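# Set the noodle bowl upright on the little table

## Task

Move the noodle bowl onto the little table so it rests upright, finish with neither hand in contact with it, and make sure the stacked rings, all red stools, the toy cupcake and the lemon-slice toy cupcake are all still upright.

## Robot and tools

Robot: two arms. left_arm sits on the +y side and carries a left hand; right_arm carries a right hand, the mirror of the left. Calibrated bases in the scene frame: left_arm (-0.046, +0.229, 0) m, quat_wxyz (+1.000, 0, 0, -0.020); right_arm (-0.017, -0.366, 0) m, quat_wxyz (+1.000, 0, 0, -0.001). A two-camera stand is fixed to the floor behind the arms.

Scene frame: origin at table-top height, halfway between the nominal bases; +x points out over the table, +z up. Image left/right does not match arm names.

Hand point axes (right hand): +z runs along straight fingers toward the tips, +y leaves the palm face (the palm lies at y = -0.062), +x runs across the palm away from the thumb. On the left hand +x points toward the thumb. Straight fingertips end about 0.139 m beyond knuckles at z = -0.017. A rigid mast near the wrist on the palm side (x +0.05 to +0.10, z -0.16 to -0.11, up to y = +0.06; x sign flipped on the left hand) can strike objects. Fingertips have rubber caps; the rest is hard plastic.

execute_actions(actions, cameras). actions is a list of actions; each action is a list of 1 to 15 rows; each row is one 1/30 s control step, and a short action repeats its final row until 15 steps (0.5 s) are done. Each row is one flat list of 48 numbers, all in [-1, 1], covering both arms even if one stays still, in this order: left dx, dy, dz, rx, ry, rz; left hand's 16 motor goals; left current_limit; left speed; then right dx, dy, dz, rx, ry, rz; right hand's 16 motor goals; right current_limit; right speed.

Arm numbers are offsets, not poses. dx, dy, dz, rx, ry, rz describe where the hand point should be relative to its Hand target at the start of that action, along scene-frame axes; rx, ry, rz form one rotation vector, turned about the Hand target position. Scale: 1.0 equals 0.6 m or 180 degrees. Inside one action every row is measured from that same start, so rows do not add up; but each new action or call starts from the latest Hand target, so repeating an offset keeps moving further. If dx, dy, dz has length above 1.0 it may be scaled down along its direction. All zeros re-requests the current target.

Hand numbers are absolute goal angles, each mapped linearly between a hinge's two stops. Motor order per hand: index_mcp, index_abd, index_pip, index_dip, middle_mcp, middle_abd, middle_pip, middle_dip, ring_mcp, ring_abd, ring_pip, ring_dip, thumb_cmc, thumb_axl, thumb_mcp, thumb_ipl. Lowering a value: _mcp curls a finger toward the palm at the knuckle (straight at +0.75), _pip and _dip bend the middle and end joints (straight at +0.58 and +0.70), _abd swings the finger sideways away from the thumb (straight at 0.00); thumb_cmc brings the thumb round in front of the palm (flat beside it at +0.71), thumb_axl rotates the thumb about its own line (straight at +0.68), thumb_mcp and thumb_ipl bend it (straight at +0.23 and +0.17). A 0 is a real goal, not 'unchanged': to keep a hand as is, send back its hand_goal, current_limit and speed. current_limit maps -1..+1 to 0..550 mA (minimum 11 mA) for all motors; very low limits may not lift a finger and also slow the hinge. speed gives (speed+1)/2 of 8.5 rad/s. Starting values: current_limit +0.4, speed -0.6; settings persist until changed.

cameras: list of names (cam_head_left, cam_head_right, cam_high, cam_left_wrist, cam_right_wrist), ["all"], or []. Omitted or null gives all images for an empty actions list, none otherwise. An unknown name invalidates the call. An empty actions list is a pure look.

zoom_image(camera, region): region [x0, y0, x1, y1] in pixels of that camera's most recent full image, origin top-left, at most 504 by 504. Head and high images are 672x504, wrist images 616x616 (fisheye).

finished_scene(scene): integer scene number; ends the scene permanently. Call it only after the bowl is upright on the little table and released.

Results: per arm, end_effector_position (m) and end_effector_quat_wxyz in the scene frame (may be a few cm off, more at long reach), Hand target (last commanded pose after clipping; next offsets start here), joint positions, velocities ('within noise' means at rest), and torques (include the arm's own weight; noisy). Per hand: hand_goal, hand_measured, hand_current_ma (positive pushes toward -1), hand_state per motor (moving, goal, blocked, overload), hand_current_limit, hand_speed. Some control-step positions are also listed.

Motion behaviour: commanded orientation is limited to within 40 degrees of the measured one each step. The hand often stops short or sags below the target, especially the loaded right elbow; waiting does not fix this, so send the remaining gap as a further offset, or aim higher. Tiny moves may not start. To release a push, command the target back beyond the hand point. A wrist near the waist axis can make the whole arm swing.

Gripping: a finger presses only while its goal lies past the object's surface; deeper goal means more force up to the limit. Keep currents under 495 mA; 5 s at or above that shuts the motor off for 10 s. Arm motors heat when holding weight, stretching, or pushing at unreachable poses; MOTOR HOT appears at 85 °C, and at 100 °C that arm goes limp for 30 to 60 s or more.

Avoid: dropping the bowl or releasing it while moving, hitting the table, stand or objects hard, the two hands touching or one gripping the other's fingers, knocking over the rings, red stools or cupcakes, and anything leaving the table. Loose items may occasionally be nudged by an outside force. Joint ranges (rad): waist -2.880..2.880, shoulder 0..3.142, elbow 0..3.019, wrist pitch -1.693..1.571, wrist yaw -1.571..1.571, wrist roll -2.094..2.094.

Each tool is called after "Emit:" by a JSON object that holds its "op" and its "data".

## Session

Emit:
{"op": "execute_actions", "data": {"actions": []}}

Scene clock: 0.00 s.
left_arm: end_effector_position=(+0.4560, +0.3083, +0.2292) hand_goal=(+0.754, +0.000, +0.576, +0.696, +0.754, +0.000, +0.576, +0.696, +0.754, +0.000, +0.576, +0.696, +0.714, +0.678, +0.226, +0.168) hand_measured=(+0.754, +0.000, +0.576, +0.696, +0.754, +0.000, +0.576, +0.696, +0.754, +0.000, +0.576, +0.696, +0.714, +0.678, +0.226, +0.168) hand_current_ma=(+0, +0, +0, +0, +0, +0, +0, +0, +0, +0, +0, +0, +0, +0, +0, +0) hand_state=(goal, goal, goal, goal, goal, goal, goal, goal, goal, goal, goal, goal, goal, goal, goal, goal) hand_current_limit=0.40 hand_speed=-0.60 end_effector_quat_wxyz=(+0.008, +0.090, +0.996, -0.002) | right_arm: end_effector_position=(+0.4535, -0.3006, +0.2424) hand_goal=(+0.754, +0.000, +0.576, +0.696, +0.754, +0.000, +0.576, +0.696, +0.754, +0.000, +0.576, +0.696, +0.714, +0.678, +0.226, +0.168) hand_measured=(+0.754, +0.000, +0.576, +0.696, +0.754, +0.000, +0.576, +0.696, +0.754, +0.000, +0.576, +0.696, +0.714, +0.678, +0.226, +0.168) hand_current_ma=(+0, +0, +0, +0, +0, +0, +0, +0, +0, +0, +0, +0, +0, +0, +0, +0) hand_state=(goal, goal, goal, goal, goal, goal, goal, goal, goal, goal, goal, goal, goal, goal, goal, goal) hand_current_limit=0.40 hand_speed=-0.60 end_effector_quat_wxyz=(+0.522, +0.533, +0.590, +0.308)
Joint positions: left_arm=[0.027 1.663 1.6 -1.492 0.006 -1.403] | right_arm=[0.344 1.274 0.428 0.535 0.522 -0.143]
Joint velocities: within noise
Joint torques (N m): no reading
Heat: left arm: hottest shoulder 29 °C; right arm: hottest shoulder 31 °C.
Hand target: left_arm +0.4626, +0.3083, +0.2436; +0.026, +0.090, +0.996, -0.001 | right_arm +0.4591, -0.2986, +0.2591; +0.529, +0.531, +0.579, +0.321

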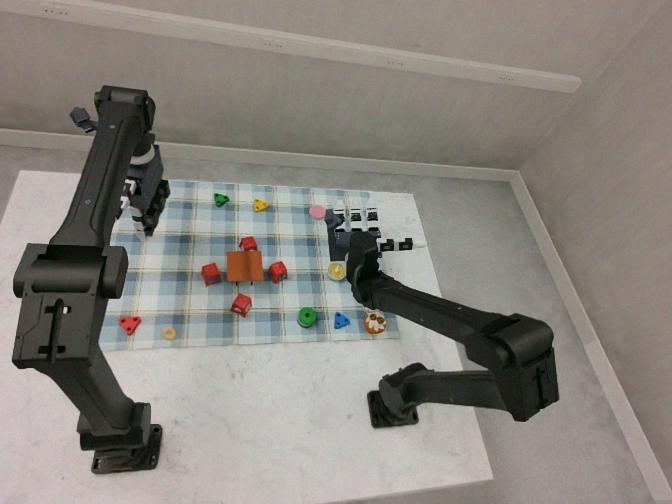

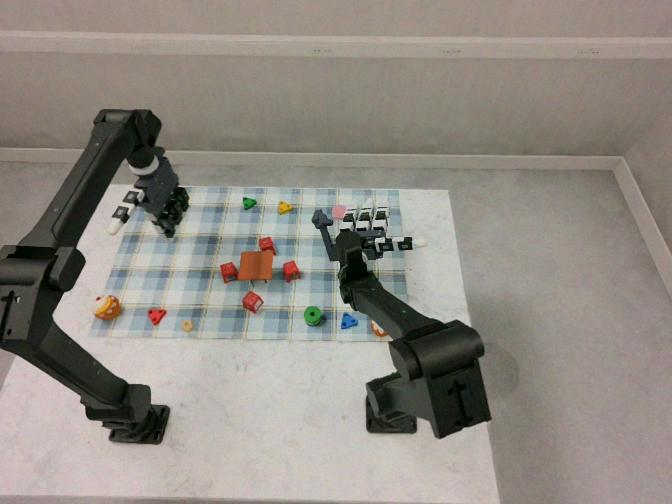

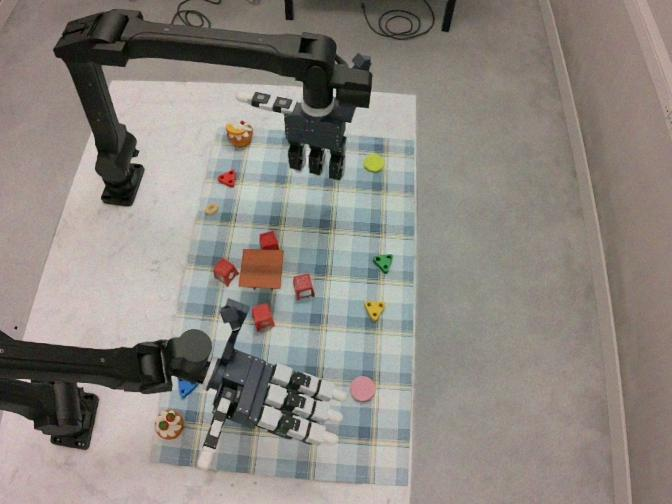

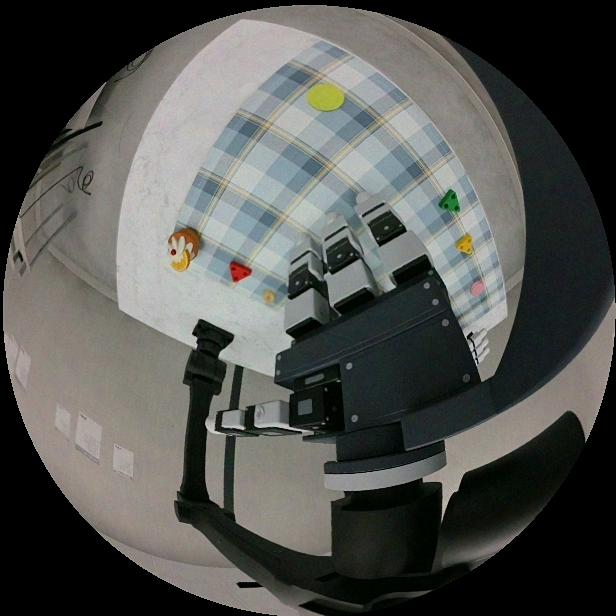

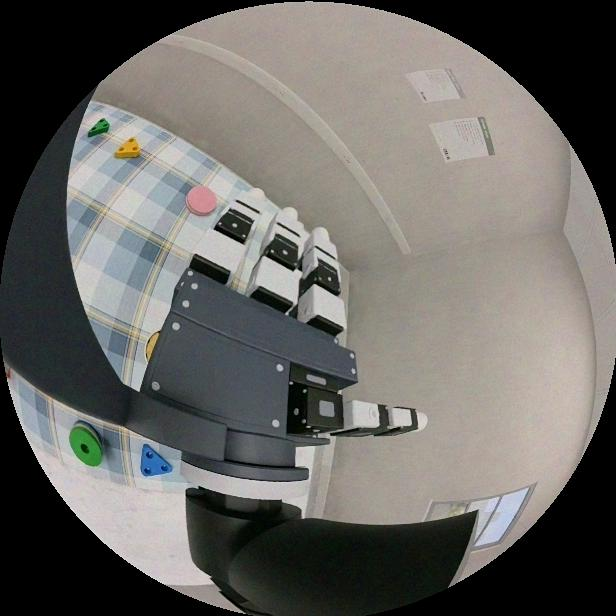

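Emit:
{"op": "zoom_image", "data": {"camera": "cam_head_left", "region": [180, 180, 430, 360]}}

Emit:
{"op": "zoom_image", "data": {"camera": "cam_high", "region": [140, 200, 420, 480]}}

Scaled by 2.016.

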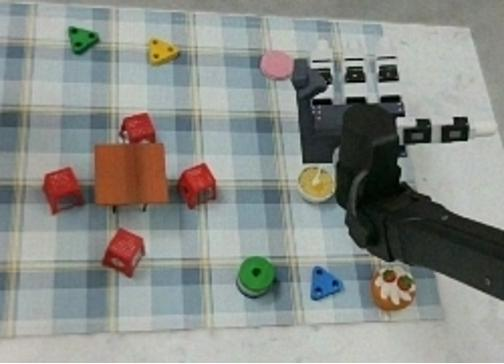

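Scaled by 1.800.

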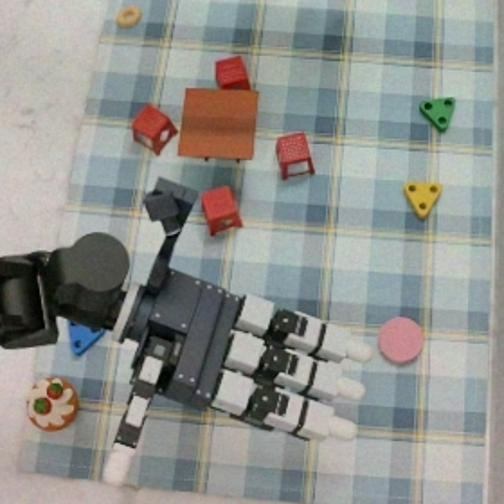

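Emit:
{"op": "zoom_image", "data": {"camera": "cam_head_left", "region": [300, 240, 380, 300]}}

Emit:
{"op": "zoom_image", "data": {"camera": "cam_head_right", "region": [210, 220, 330, 320]}}

Emit:
{"op": "zoom_image", "data": {"camera": "cam_head_left", "region": [190, 220, 310, 320]}}

Scaled by 6.300.

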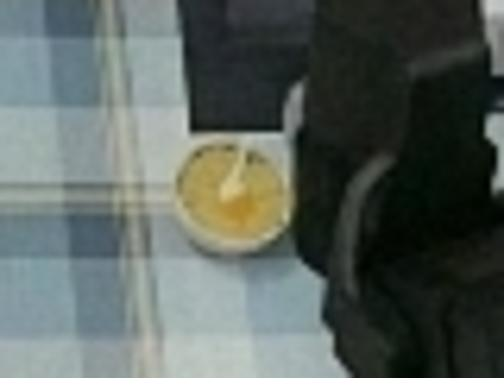

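Scaled by 4.200.

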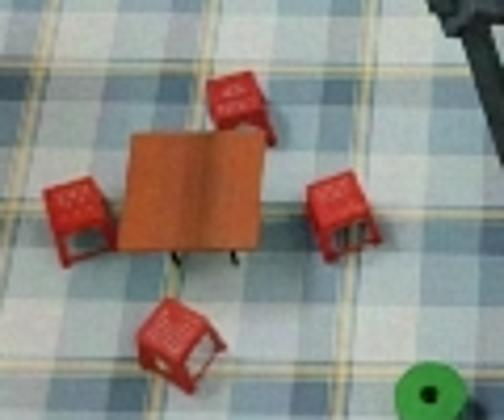

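Scaled by 4.200.

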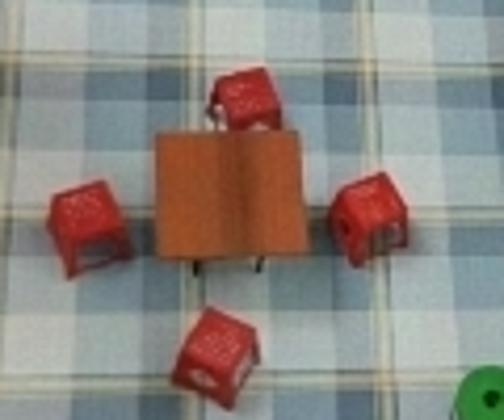

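Emit:
{"op": "execute_actions", "data": {"actions": [[[0,0,0,0,0,0,0.754,0,0.576,0.696,0.754,0,0.576,0.696,0.754,0,0.576,0.696,0.714,0.678,0.226,0.168,0.4,-0.6,0.0067,-0.03,0.035,0.1265,0.0763,0.0132,0.411,0,-0.007,0.116,0.411,0,-0.007,0.116,0.754,0,0.576,0.696,-0.571,0.678,0.169,0.168,0.4,-0.6]]]}}

Scene clock: 201.50 s.
left_arm: end_effector_position=(+0.4560, +0.3083, +0.2292) hand_goal=(+0.754, +0.000, +0.576, +0.696, +0.754, +0.000, +0.576, +0.696, +0.754, +0.000, +0.576, +0.696, +0.714, +0.678, +0.226, +0.168) hand_measured=(+0.754, +0.000, +0.576, +0.696, +0.754, +0.000, +0.576, +0.696, +0.754, +0.000, +0.576, +0.696, +0.714, +0.678, +0.224, +0.168) hand_current_ma=(+0, +0, +0, +0, +0, +0, +0, +0, +0, +0, +0, +0, +0, +0, -1, +0) hand_state=(goal, goal, goal, goal, goal, goal, goal, goal, goal, goal, goal, goal, goal, goal, goal, goal) hand_current_limit=0.40 hand_speed=-0.60 end_effector_quat_wxyz=(+0.008, +0.090, +0.996, -0.002) | right_arm: end_effector_position=(+0.4478, -0.3131, +0.2465) hand_goal=(+0.412, +0.000, -0.006, +0.116, +0.412, +0.000, -0.006, +0.116, +0.754, +0.000, +0.576, +0.696, -0.570, +0.678, +0.170, +0.168) hand_measured=(+0.432, +0.000, +0.000, +0.118, +0.428, +0.000, +0.000, +0.118, +0.762, +0.000, +0.576, +0.696, -0.566, +0.678, +0.170, +0.168) hand_current_ma=(+10, +0, +1, +0, +7, +0, +1, +0, +2, +0, +0, +0, +0, +0, +0, +0) hand_state=(blocked, goal, goal, goal, goal, goal, goal, goal, goal, goal, goal, goal, goal, goal, goal, goal) hand_current_limit=0.40 hand_speed=-0.60 end_effector_quat_wxyz=(+0.328, +0.644, +0.592, +0.356)
Joint positions: left_arm=[0.027 1.663 1.6 -1.492 0.006 -1.403] | right_arm=[0.299 1.038 0.541 -0.085 0.252 0.244]
Joint torques (N m): left_arm=[-1.03 -16.85 9.14 -0.44 -0.17 -0.1] | right_arm=[-0.67 -5.6 12.94 1.95 0.08 0.09]
Heat: left arm: hottest elbow 39 °C; right arm: hottest elbow 35 °C.
Hand target: left_arm +0.4626, +0.3083, +0.2436; +0.026, +0.090, +0.996, -0.001 | right_arm +0.4631, -0.3167, +0.2803; +0.335, +0.647, +0.573, +0.375
Off the commanded pose: left_arm 0.016 m, 2 deg | right_arm 0.037 m, 3 deg.
Step readings (end_effector_position of left_arm | right_arm):
0: (+0.4560, +0.3083, +0.2292) | (+0.4535, -0.3006, +0.2424)
1: (+0.4560, +0.3083, +0.2292) | (+0.4536, -0.3001, +0.2420)
2: (+0.4560, +0.3083, +0.2292) | (+0.4543, -0.2985, +0.2389)
4: (+0.4560, +0.3083, +0.2292) | (+0.4538, -0.2951, +0.2292)
8: (+0.4560, +0.3083, +0.2292) | (+0.4455, -0.2996, +0.2323)
15: (+0.4560, +0.3083, +0.2292) | (+0.4484, -0.3098, +0.2563)

Emit:
{"op": "execute_actions", "data": {"actions": [[[0,0,0,0,0,0,0.754,0,0.576,0.696,0.754,0,0.576,0.696,0.754,0,0.576,0.696,0.714,0.678,0.226,0.168,0.4,-0.6,-0.012,-0.02,0.05,0.1385,0.1032,-0.0204,0.411,0,-0.007,0.116,0.411,0,-0.007,0.116,0.754,0,0.576,0.696,-0.571,0.678,0.169,0.168,0.4,-0.6]],[[0,0,0,0,0,0,0.754,0,0.576,0.696,0.754,0,0.576,0.696,0.754,0,0.576,0.696,0.714,0.678,0.226,0.168,0.4,-0.6,-0.054,-0.008,0,0.1482,0.1241,-0.0594,0.411,0,-0.007,0.116,0.411,0,-0.007,0.116,0.754,0,0.576,0.696,-0.571,0.678,0.169,0.168,0.4,-0.6]]], "cameras": ["cam_head_left"]}}

Scene clock: 207.50 s.
left_arm: end_effector_position=(+0.4560, +0.3083, +0.2292) hand_goal=(+0.754, +0.000, +0.576, +0.696, +0.754, +0.000, +0.576, +0.696, +0.754, +0.000, +0.576, +0.696, +0.714, +0.678, +0.226, +0.168) hand_measured=(+0.754, +0.000, +0.576, +0.696, +0.754, +0.000, +0.576, +0.696, +0.754, +0.000, +0.576, +0.696, +0.714, +0.678, +0.224, +0.168) hand_current_ma=(+0, +0, +0, +0, +0, +0, +0, +0, +0, +0, +0, +0, +0, +0, -1, +0) hand_state=(goal, goal, goal, goal, goal, goal, goal, goal, goal, goal, goal, goal, goal, goal, goal, goal) hand_current_limit=0.40 hand_speed=-0.60 end_effector_quat_wxyz=(+0.008, +0.090, +0.996, -0.002) | right_arm: end_effector_position=(+0.4107, -0.3286, +0.2805) hand_goal=(+0.412, +0.000, -0.006, +0.116, +0.412, +0.000, -0.006, +0.116, +0.754, +0.000, +0.576, +0.696, -0.570, +0.678, +0.170, +0.168) hand_measured=(+0.420, +0.000, -0.002, +0.118, +0.418, +0.000, +0.000, +0.118, +0.754, +0.000, +0.576, +0.696, -0.566, +0.678, +0.168, +0.168) hand_current_ma=(+2, +0, +1, +0, +1, +0, +1, +0, +0, +0, +0, +0, +0, +0, +0, +0) hand_state=(goal, goal, goal, goal, goal, goal, goal, goal, goal, goal, goal, goal, goal, goal, goal, goal) hand_current_limit=0.40 hand_speed=-0.60 end_effector_quat_wxyz=(-0.146, +0.878, +0.352, +0.290)
Joint positions: left_arm=[0.027 1.663 1.6 -1.492 0.006 -1.403] | right_arm=[0.101 1.053 1.071 -1.072 -0.431 1.022]
Joint torques (N m): left_arm=[-1.08 -16.85 9.16 -0.39 -0.18 -0.11] | right_arm=[-0.73 -5.13 13.75 1.07 -0.41 0.01]
Heat: left arm: hottest elbow 39 °C; right arm: hottest elbow 36 °C.
Hand target: left_arm +0.4626, +0.3083, +0.2436; +0.026, +0.090, +0.996, -0.001 | right_arm +0.4236, -0.3334, +0.3103; -0.141, +0.875, +0.344, +0.309
Off the commanded pose: left_arm 0.016 m, 2 deg | right_arm 0.033 m, 2 deg.
Step readings (end_effector_position of left_arm | right_arm):
0: (+0.4560, +0.3083, +0.2292) | (+0.4477, -0.3132, +0.2465)
1: (+0.4560, +0.3083, +0.2292) | (+0.4478, -0.3124, +0.2458)
2: (+0.4560, +0.3083, +0.2292) | (+0.4479, -0.3105, +0.2427)
4: (+0.4560, +0.3083, +0.2292) | (+0.4452, -0.3084, +0.2365)
8: (+0.4560, +0.3083, +0.2292) | (+0.4384, -0.3108, +0.2547)
15: (+0.4560, +0.3083, +0.2292) | (+0.4427, -0.3216, +0.2957)
16: (+0.4560, +0.3083, +0.2292) | (+0.4425, -0.3218, +0.2961)
17: (+0.4560, +0.3083, +0.2292) | (+0.4401, -0.3200, +0.2929)
19: (+0.4560, +0.3083, +0.2292) | (+0.4293, -0.3150, +0.2829)
23: (+0.4560, +0.3083, +0.2292) | (+0.4120, -0.3130, +0.2819)
30: (+0.4560, +0.3083, +0.2292) | (+0.4146, -0.3280, +0.2936)
Images, in order (width x height): cam_head_left 672x504.

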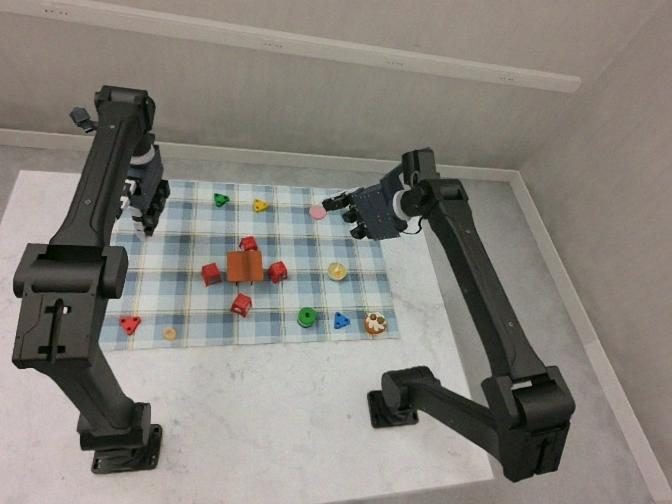

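Emit:
{"op": "execute_actions", "data": {"actions": [[[0,0,0,0,0,0,0.754,0,0.576,0.696,0.754,0,0.576,0.696,0.754,0,0.576,0.696,0.714,0.678,0.226,0.168,0.4,-0.6,-0.0585,0.023,-0.03,0.1463,0.1316,-0.0744,0.411,0,-0.007,0.116,0.411,0,-0.007,0.116,0.754,0,0.576,0.696,-0.571,0.678,0.169,0.168,0.4,-0.6]],[[0,0,0,0,0,0,0.754,0,0.576,0.696,0.754,0,0.576,0.696,0.754,0,0.576,0.696,0.714,0.678,0.226,0.168,0.4,-0.6,-0.031,0.0467,-0.02,0.1506,0.1456,-0.0744,0.411,0,-0.007,0.116,0.411,0,-0.007,0.116,0.754,0,0.576,0.696,-0.571,0.678,0.169,0.168,0.4,-0.6]]], "cameras": ["all"]}}

Scene clock: 213.10 s.
left_arm: end_effector_position=(+0.4560, +0.3083, +0.2292) hand_goal=(+0.754, +0.000, +0.576, +0.696, +0.754, +0.000, +0.576, +0.696, +0.754, +0.000, +0.576, +0.696, +0.714, +0.678, +0.226, +0.168) hand_measured=(+0.754, +0.000, +0.576, +0.696, +0.754, +0.000, +0.576, +0.696, +0.754, +0.000, +0.576, +0.696, +0.714, +0.678, +0.224, +0.168) hand_current_ma=(+0, +0, +0, +0, +0, +0, +0, +0, +0, +0, +0, +0, +0, +0, -1, +0) hand_state=(goal, goal, goal, goal, goal, goal, goal, goal, goal, goal, goal, goal, goal, goal, goal, goal) hand_current_limit=0.40 hand_speed=-0.60 end_effector_quat_wxyz=(+0.008, +0.090, +0.996, -0.002) | right_arm: end_effector_position=(+0.3691, -0.2890, +0.2710) hand_goal=(+0.412, +0.000, -0.006, +0.116, +0.412, +0.000, -0.006, +0.116, +0.754, +0.000, +0.576, +0.696, -0.570, +0.678, +0.170, +0.168) hand_measured=(+0.408, +0.000, -0.004, +0.118, +0.408, +0.000, -0.004, +0.118, +0.744, +0.000, +0.576, +0.696, -0.568, +0.678, +0.168, +0.168) hand_current_ma=(-1, +0, +0, +0, +0, +0, +0, +0, -2, +0, +0, +0, +0, +0, +0, +0) hand_state=(goal, goal, goal, goal, goal, goal, goal, goal, goal, goal, goal, goal, goal, goal, goal, goal) hand_current_limit=0.40 hand_speed=-0.60 end_effector_quat_wxyz=(-0.558, +0.821, -0.113, +0.046)
Joint positions: left_arm=[0.027 1.663 1.6 -1.492 0.006 -1.403] | right_arm=[-0.14 1.318 1.245 -1.307 -1.18 1.829]
Joint torques (N m): left_arm=[-0.67 -16.79 9.11 -0.43 -0.17 -0.1] | right_arm=[-0.32 -11.28 8.13 1.05 -1.06 0.11]
Heat: left arm: hottest elbow 39 °C; right arm: hottest elbow 38 °C.
Hand target: left_arm +0.4626, +0.3083, +0.2436; +0.026, +0.090, +0.996, -0.001 | right_arm +0.3698, -0.2917, +0.2802; -0.556, +0.821, -0.114, +0.066
Off the commanded pose: left_arm 0.016 m, 2 deg | right_arm 0.010 m, 2 deg.
Step readings (end_effector_position of left_arm | right_arm):
0: (+0.4560, +0.3083, +0.2292) | (+0.4106, -0.3286, +0.2805)
1: (+0.4560, +0.3083, +0.2292) | (+0.4100, -0.3277, +0.2803)
2: (+0.4560, +0.3083, +0.2292) | (+0.4063, -0.3221, +0.2788)
4: (+0.4560, +0.3083, +0.2292) | (+0.3949, -0.3096, +0.2774)
8: (+0.4560, +0.3083, +0.2292) | (+0.3857, -0.3061, +0.2815)
15: (+0.4560, +0.3083, +0.2292) | (+0.3793, -0.3160, +0.2708)
16: (+0.4560, +0.3083, +0.2292) | (+0.3782, -0.3144, +0.2698)
17: (+0.4560, +0.3083, +0.2292) | (+0.3746, -0.3071, +0.2704)
19: (+0.4560, +0.3083, +0.2292) | (+0.3674, -0.2900, +0.2765)
23: (+0.4560, +0.3083, +0.2292) | (+0.3705, -0.2855, +0.2782)
30: (+0.4560, +0.3083, +0.2292) | (+0.3693, -0.2906, +0.2687)

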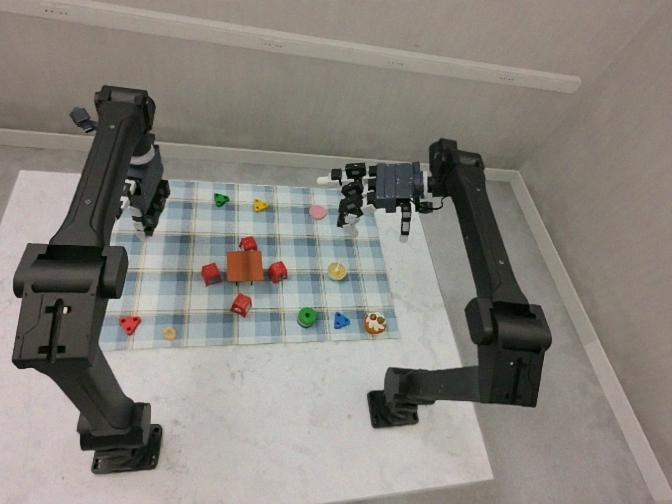

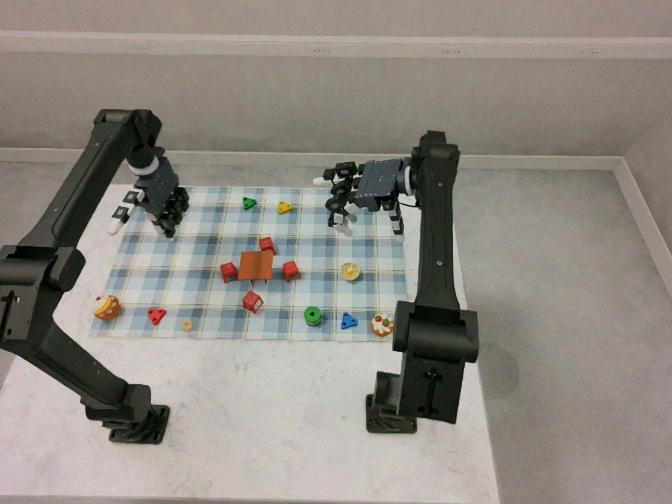

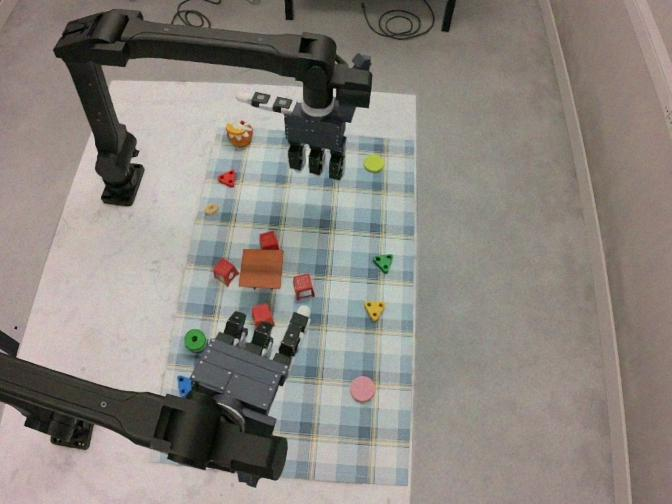

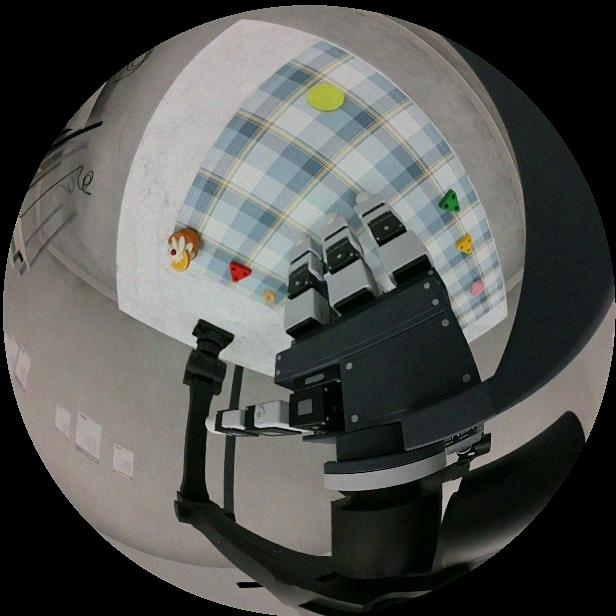

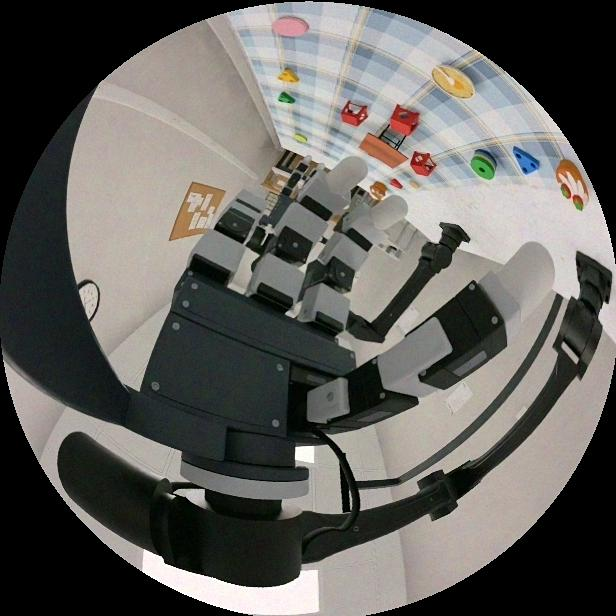

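Emit:
{"op": "execute_actions", "data": {"actions": [[[0,0,0,0,0,0,0.754,0,0.576,0.696,0.754,0,0.576,0.696,0.754,0,0.576,0.696,0.714,0.678,0.226,0.168,0.4,-0.6,0.016,0.047,-0.108,0,0,0,0.411,0,-0.007,0.116,0.411,0,-0.007,0.116,0.754,0,0.576,0.696,-0.571,0.678,0.169,0.168,0.4,-0.6]],[[0,0,0,0,0,0,0.754,0,0.576,0.696,0.754,0,0.576,0.696,0.754,0,0.576,0.696,0.714,0.678,0.226,0.168,0.4,-0.6,0.016,0.048,-0.109,0,0,0,0.411,0,-0.007,0.116,0.411,0,-0.007,0.116,0.754,0,0.576,0.696,-0.571,0.678,0.169,0.168,0.4,-0.6]]], "cameras": ["cam_head_left", "cam_head_right", "cam_high", "cam_right_wrist"]}}

Scene clock: 228.90 s.
left_arm: end_effector_position=(+0.4560, +0.3083, +0.2292) hand_goal=(+0.754, +0.000, +0.576, +0.696, +0.754, +0.000, +0.576, +0.696, +0.754, +0.000, +0.576, +0.696, +0.714, +0.678, +0.226, +0.168) hand_measured=(+0.754, +0.000, +0.576, +0.696, +0.754, +0.000, +0.576, +0.696, +0.754, +0.000, +0.576, +0.696, +0.714, +0.678, +0.224, +0.168) hand_current_ma=(+0, +0, +0, +0, +0, +0, +0, +0, +0, +0, +0, +0, +0, +0, -1, +0) hand_state=(goal, goal, goal, goal, goal, goal, goal, goal, goal, goal, goal, goal, goal, goal, goal, goal) hand_current_limit=0.40 hand_speed=-0.60 end_effector_quat_wxyz=(+0.008, +0.090, +0.996, -0.002) | right_arm: end_effector_position=(+0.3829, -0.2395, +0.1457) hand_goal=(+0.412, +0.000, -0.006, +0.116, +0.412, +0.000, -0.006, +0.116, +0.754, +0.000, +0.576, +0.696, -0.570, +0.678, +0.170, +0.168) hand_measured=(+0.408, +0.000, -0.004, +0.118, +0.408, +0.000, -0.004, +0.118, +0.744, +0.000, +0.576, +0.696, -0.570, +0.678, +0.168, +0.168) hand_current_ma=(-1, +0, +0, +0, +0, +0, +0, +0, -2, +0, +0, +0, +0, +0, +0, +0) hand_state=(goal, goal, goal, goal, goal, goal, goal, goal, goal, goal, goal, goal, goal, goal, goal, goal) hand_current_limit=0.40 hand_speed=-0.60 end_effector_quat_wxyz=(-0.554, +0.826, -0.098, +0.045)
Joint positions: left_arm=[0.027 1.663 1.6 -1.492 0.006 -1.403] | right_arm=[-0.007 1.391 0.964 -0.716 -1.137 2.073]
Joint torques (N m): left_arm=[-0.67 -16.97 9.13 -0.43 -0.17 -0.11] | right_arm=[1.26 -10.05 8.42 1.57 -0.94 0.11]
Heat: left arm: hottest elbow 39 °C; right arm: hottest elbow 38 °C.
Hand target: left_arm +0.4626, +0.3083, +0.2436; +0.026, +0.090, +0.996, -0.001 | right_arm +0.3890, -0.2346, +0.1499; -0.556, +0.821, -0.114, +0.065
Off the commanded pose: left_arm 0.016 m, 2 deg | right_arm 0.009 m, 3 deg.
joint sent to its limit (right arm) — joint 6 (wrist roll), upper limit. The joint targets are off in orientation, not in position.
Step readings (end_effector_position of left_arm | right_arm):
0: (+0.4560, +0.3083, +0.2292) | (+0.3690, -0.2890, +0.2710)
1: (+0.4560, +0.3083, +0.2292) | (+0.3691, -0.2890, +0.2704)
2: (+0.4560, +0.3083, +0.2292) | (+0.3710, -0.2889, +0.2678)
4: (+0.4560, +0.3083, +0.2292) | (+0.3754, -0.2871, +0.2549)
8: (+0.4560, +0.3083, +0.2292) | (+0.3719, -0.2766, +0.2225)
15: (+0.4560, +0.3083, +0.2292) | (+0.3773, -0.2683, +0.2109)
16: (+0.4560, +0.3083, +0.2292) | (+0.3786, -0.2683, +0.2105)
17: (+0.4560, +0.3083, +0.2292) | (+0.3808, -0.2672, +0.2082)
19: (+0.4560, +0.3083, +0.2292) | (+0.3849, -0.2637, +0.1969)
23: (+0.4560, +0.3083, +0.2292) | (+0.3795, -0.2484, +0.1660)
30: (+0.4560, +0.3083, +0.2292) | (+0.3817, -0.2397, +0.1453)
Images, in order (width x height): cam_head_left 672x504, cam_head_right 672x504, cam_high 672x504, cam_right_wrist 616x616.

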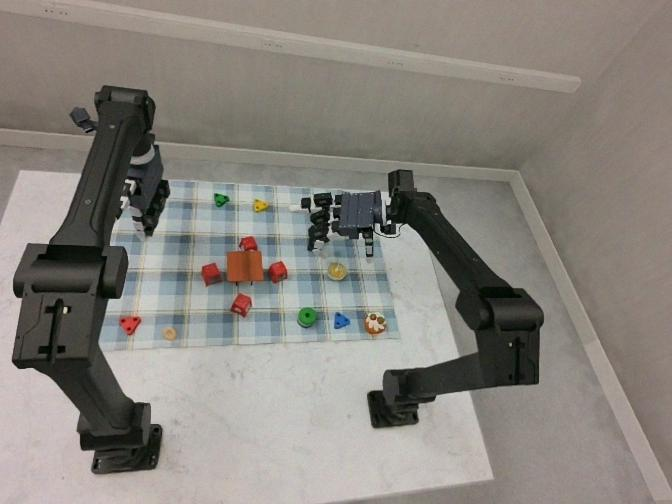

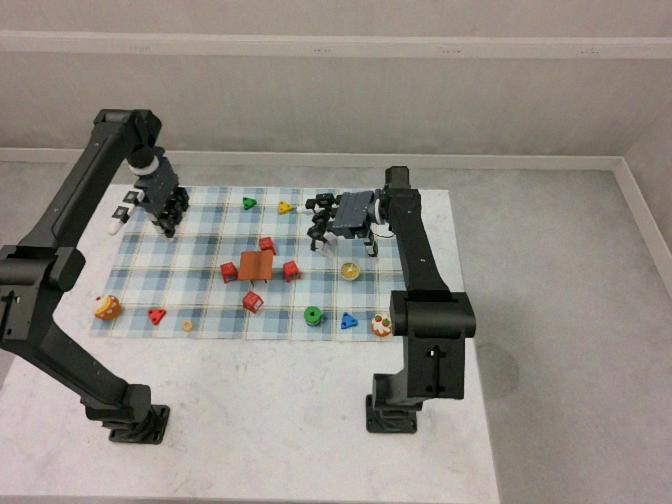

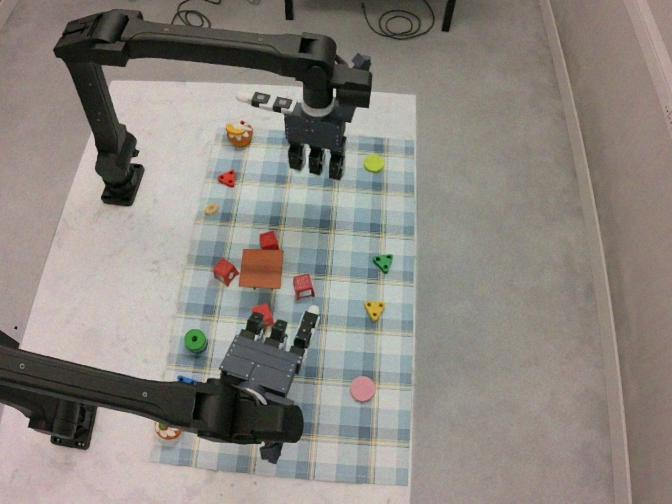

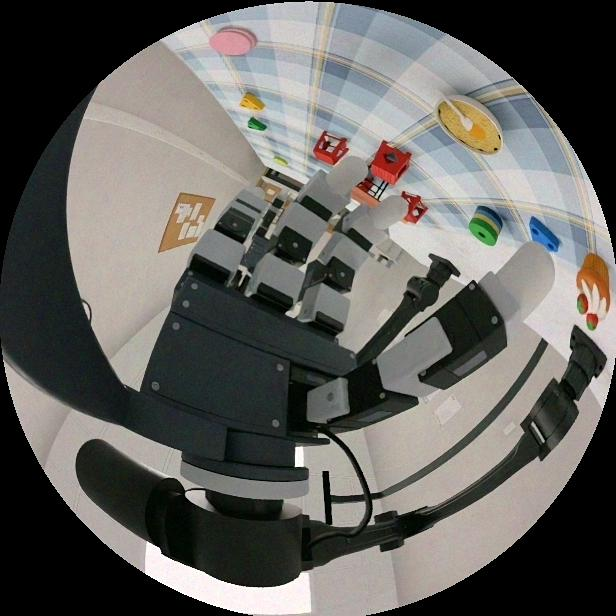

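Emit:
{"op": "execute_actions", "data": {"actions": [[[0,0,0,0,0,0,0.754,0,0.576,0.696,0.754,0,0.576,0.696,0.754,0,0.576,0.696,0.714,0.678,0.226,0.168,0.4,-0.6,-0.008,0.0143,-0.083,0,0,0.078,0.411,0,-0.007,0.116,0.411,0,-0.007,0.116,0.754,0,0.576,0.696,-0.571,0.678,0.169,0.168,0.4,-0.6]]], "cameras": ["cam_head_left", "cam_head_right", "cam_right_wrist"]}}

Emit:
{"op": "zoom_image", "data": {"camera": "cam_head_left", "region": [280, 180, 400, 300]}}

Emit:
{"op": "zoom_image", "data": {"camera": "cam_head_right", "region": [290, 180, 410, 300]}}

Scene clock: 236.40 s.
left_arm: end_effector_position=(+0.4560, +0.3083, +0.2292) hand_goal=(+0.754, +0.000, +0.576, +0.696, +0.754, +0.000, +0.576, +0.696, +0.754, +0.000, +0.576, +0.696, +0.714, +0.678, +0.226, +0.168) hand_measured=(+0.754, +0.000, +0.576, +0.696, +0.754, +0.000, +0.576, +0.696, +0.754, +0.000, +0.576, +0.696, +0.714, +0.678, +0.224, +0.168) hand_current_ma=(+0, +0, +0, +0, +0, +0, +0, +0, +0, +0, +0, +0, +0, +0, -1, +0) hand_state=(goal, goal, goal, goal, goal, goal, goal, goal, goal, goal, goal, goal, goal, goal, goal, goal) hand_current_limit=0.40 hand_speed=-0.60 end_effector_quat_wxyz=(+0.008, +0.090, +0.996, -0.002) | right_arm: end_effector_position=(+0.3667, -0.2317, +0.0887) hand_goal=(+0.412, +0.000, -0.006, +0.116, +0.412, +0.000, -0.006, +0.116, +0.754, +0.000, +0.576, +0.696, -0.570, +0.678, +0.170, +0.168) hand_measured=(+0.408, +0.000, -0.004, +0.118, +0.408, +0.000, -0.004, +0.118, +0.744, +0.000, +0.576, +0.696, -0.570, +0.678, +0.168, +0.168) hand_current_ma=(-1, +0, +0, +0, +0, +0, +0, +0, -2, +0, +0, +0, +0, +0, +0, +0) hand_state=(goal, goal, goal, goal, goal, goal, goal, goal, goal, goal, goal, goal, goal, goal, goal, goal) hand_current_limit=0.40 hand_speed=-0.60 end_effector_quat_wxyz=(-0.559, +0.828, -0.035, -0.011)
Joint positions: left_arm=[0.027 1.663 1.6 -1.492 0.006 -1.403] | right_arm=[0.014 1.547 0.978 -0.919 -1.185 1.723]
Joint torques (N m): left_arm=[-0.62 -16.91 9.02 -0.4 -0.19 -0.09] | right_arm=[1.32 -10.64 10.14 -0.13 -1.08 -0.07]
Heat: left arm: hottest elbow 39 °C; right arm: hottest elbow 38 °C.
Hand target: left_arm +0.4626, +0.3083, +0.2436; +0.026, +0.090, +0.996, -0.001 | right_arm +0.3842, -0.2261, +0.1001; -0.560, +0.828, -0.013, -0.003
Off the commanded pose: left_arm 0.016 m, 2 deg | right_arm 0.022 m, 3 deg.
Step readings (end_effector_position of left_arm | right_arm):
0: (+0.4560, +0.3083, +0.2292) | (+0.3828, -0.2395, +0.1457)
1: (+0.4560, +0.3083, +0.2292) | (+0.3828, -0.2394, +0.1458)
2: (+0.4560, +0.3083, +0.2292) | (+0.3830, -0.2385, +0.1454)
4: (+0.4560, +0.3083, +0.2292) | (+0.3819, -0.2360, +0.1410)
8: (+0.4560, +0.3083, +0.2292) | (+0.3757, -0.2327, +0.1133)
15: (+0.4560, +0.3083, +0.2292) | (+0.3633, -0.2310, +0.0861)
Images, in order (width x height): cam_head_left 672x504, cam_head_right 672x504, cam_right_wrist 616x616.

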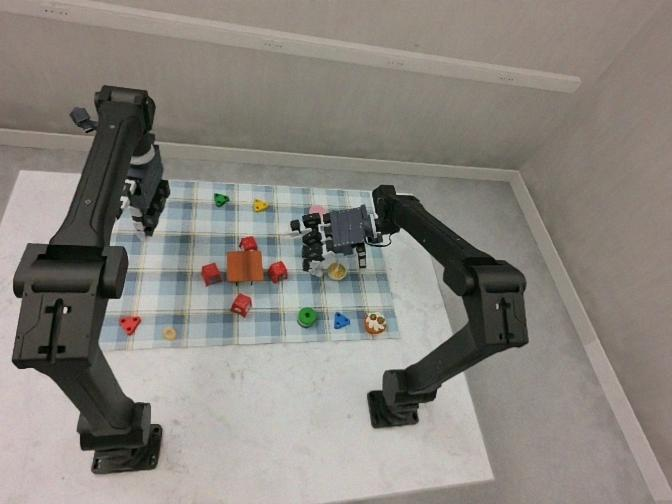

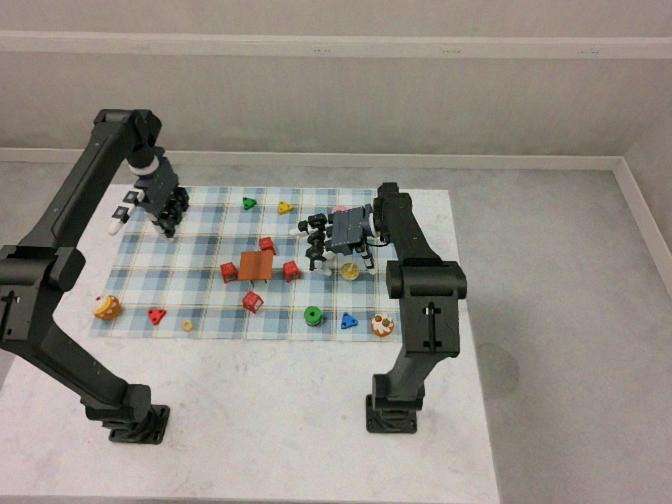

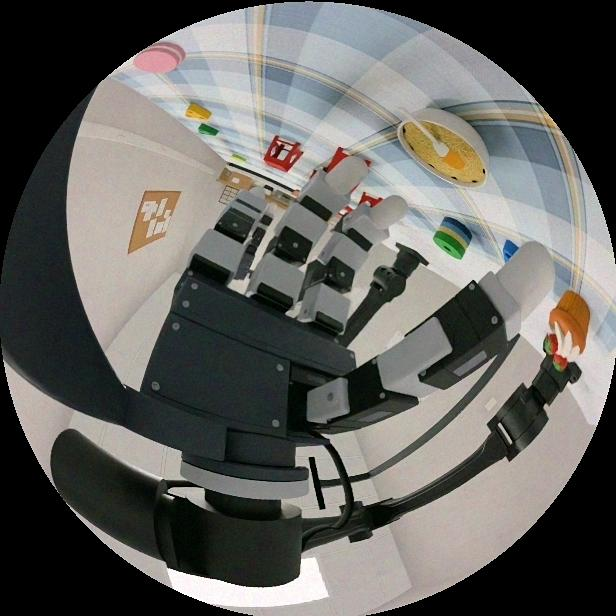

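Scaled by 4.200.

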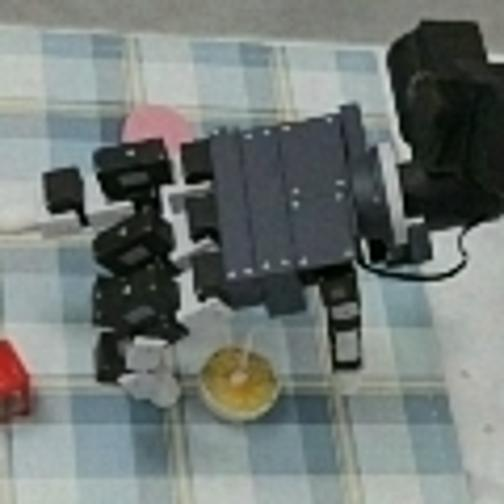

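Scaled by 4.200.

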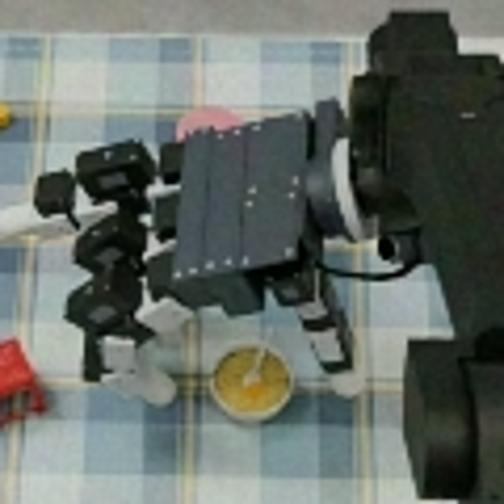

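Emit:
{"op": "execute_actions", "data": {"actions": [[[0,0,0,0,0,0,0.754,0,0.576,0.696,0.754,0,0.576,0.696,0.754,0,0.576,0.696,0.714,0.678,0.226,0.168,0.4,-0.6,0.0138,0,-0.063,0,0,0,0.411,0,-0.007,0.116,0.411,0,-0.007,0.116,0.754,0,0.576,0.696,-0.571,0.678,0.169,0.168,0.4,-0.6]]], "cameras": ["cam_head_left", "cam_head_right", "cam_right_wrist"]}}

Emit:
{"op": "zoom_image", "data": {"camera": "cam_head_left", "region": [280, 180, 400, 300]}}

Emit:
{"op": "zoom_image", "data": {"camera": "cam_head_right", "region": [290, 180, 410, 300]}}

Scene clock: 253.83 s.
left_arm: end_effector_position=(+0.4560, +0.3083, +0.2292) hand_goal=(+0.754, +0.000, +0.576, +0.696, +0.754, +0.000, +0.576, +0.696, +0.754, +0.000, +0.576, +0.696, +0.714, +0.678, +0.226, +0.168) hand_measured=(+0.754, +0.000, +0.576, +0.696, +0.754, +0.000, +0.576, +0.696, +0.754, +0.000, +0.576, +0.696, +0.714, +0.678, +0.224, +0.168) hand_current_ma=(+0, +0, +0, +0, +0, +0, +0, +0, +0, +0, +0, +0, +0, +0, -1, +0) hand_state=(goal, goal, goal, goal, goal, goal, goal, goal, goal, goal, goal, goal, goal, goal, goal, goal) hand_current_limit=0.40 hand_speed=-0.60 end_effector_quat_wxyz=(+0.008, +0.090, +0.996, -0.002) | right_arm: end_effector_position=(+0.3741, -0.2318, +0.0536) hand_goal=(+0.412, +0.000, -0.006, +0.116, +0.412, +0.000, -0.006, +0.116, +0.754, +0.000, +0.576, +0.696, -0.570, +0.678, +0.170, +0.168) hand_measured=(+0.408, +0.000, -0.004, +0.118, +0.408, +0.000, -0.004, +0.118, +0.744, +0.000, +0.576, +0.696, -0.570, +0.678, +0.168, +0.168) hand_current_ma=(-1, +0, +0, +0, +0, +0, +0, +0, -2, +0, +0, +0, +0, +0, +0, +0) hand_state=(goal, goal, goal, goal, goal, goal, goal, goal, goal, goal, goal, goal, goal, goal, goal, goal) hand_current_limit=0.40 hand_speed=-0.60 end_effector_quat_wxyz=(-0.559, +0.828, -0.036, -0.022)
Joint positions: left_arm=[0.027 1.663 1.6 -1.492 0.006 -1.403] | right_arm=[0.014 1.638 0.978 -0.869 -1.186 1.697]
Joint torques (N m): left_arm=[-0.91 -17.14 9.18 -0.4 -0.19 -0.09] | right_arm=[1.38 -11.99 8.76 0.72 -1.09 -0.07]
Heat: left arm: hottest elbow 39 °C; right arm: hottest elbow 38 °C.
Hand target: left_arm +0.4626, +0.3083, +0.2436; +0.026, +0.090, +0.996, -0.001 | right_arm +0.3925, -0.2261, +0.0623; -0.560, +0.828, -0.013, -0.003
Off the commanded pose: left_arm 0.016 m, 2 deg | right_arm 0.021 m, 3 deg.
Step readings (end_effector_position of left_arm | right_arm):
0: (+0.4560, +0.3083, +0.2292) | (+0.3667, -0.2317, +0.0887)
1: (+0.4560, +0.3083, +0.2292) | (+0.3668, -0.2317, +0.0887)
2: (+0.4560, +0.3083, +0.2292) | (+0.3669, -0.2317, +0.0880)
4: (+0.4560, +0.3083, +0.2292) | (+0.3693, -0.2316, +0.0833)
8: (+0.4560, +0.3083, +0.2292) | (+0.3729, -0.2317, +0.0649)
15: (+0.4560, +0.3083, +0.2292) | (+0.3739, -0.2317, +0.0536)
Images, in order (width x height): cam_head_left 672x504, cam_head_right 672x504, cam_right_wrist 616x616.

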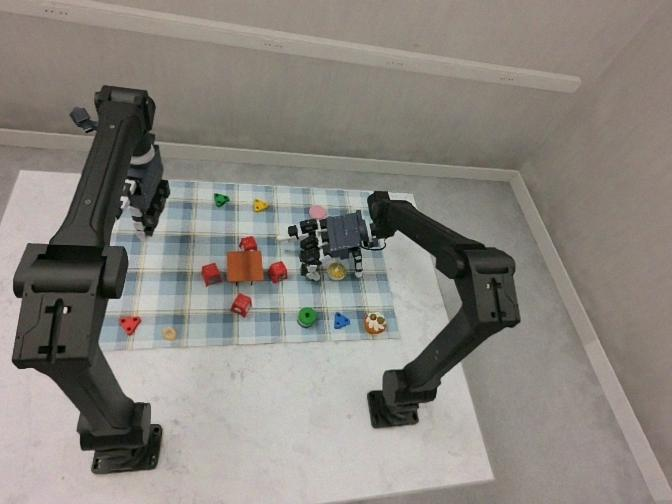

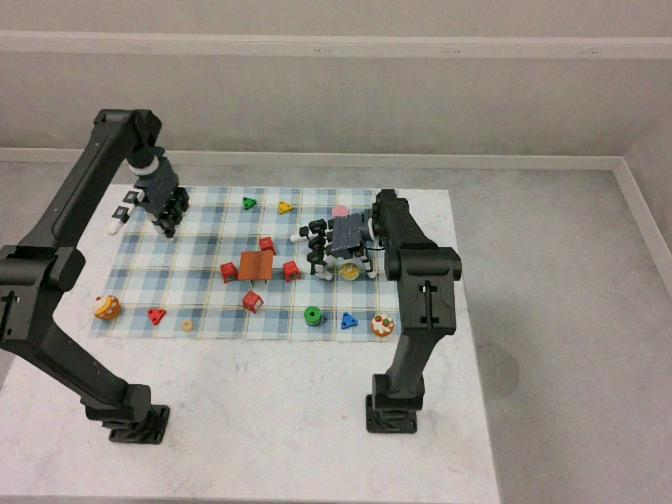

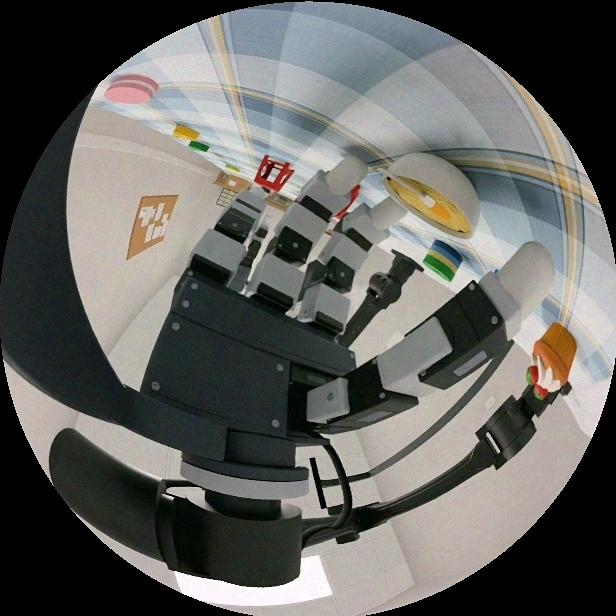

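Scaled by 4.200.

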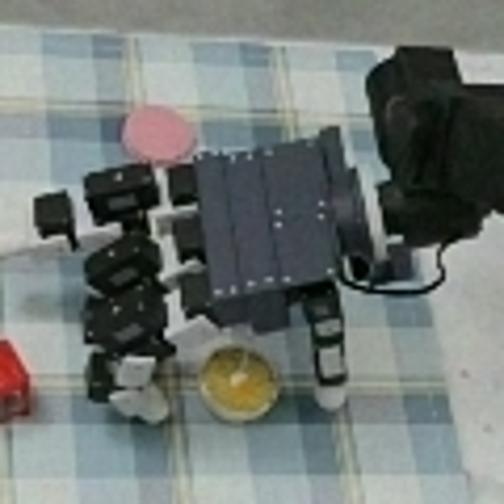

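Scaled by 4.200.

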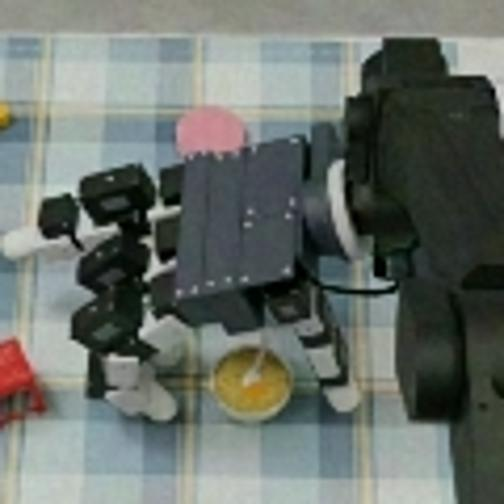

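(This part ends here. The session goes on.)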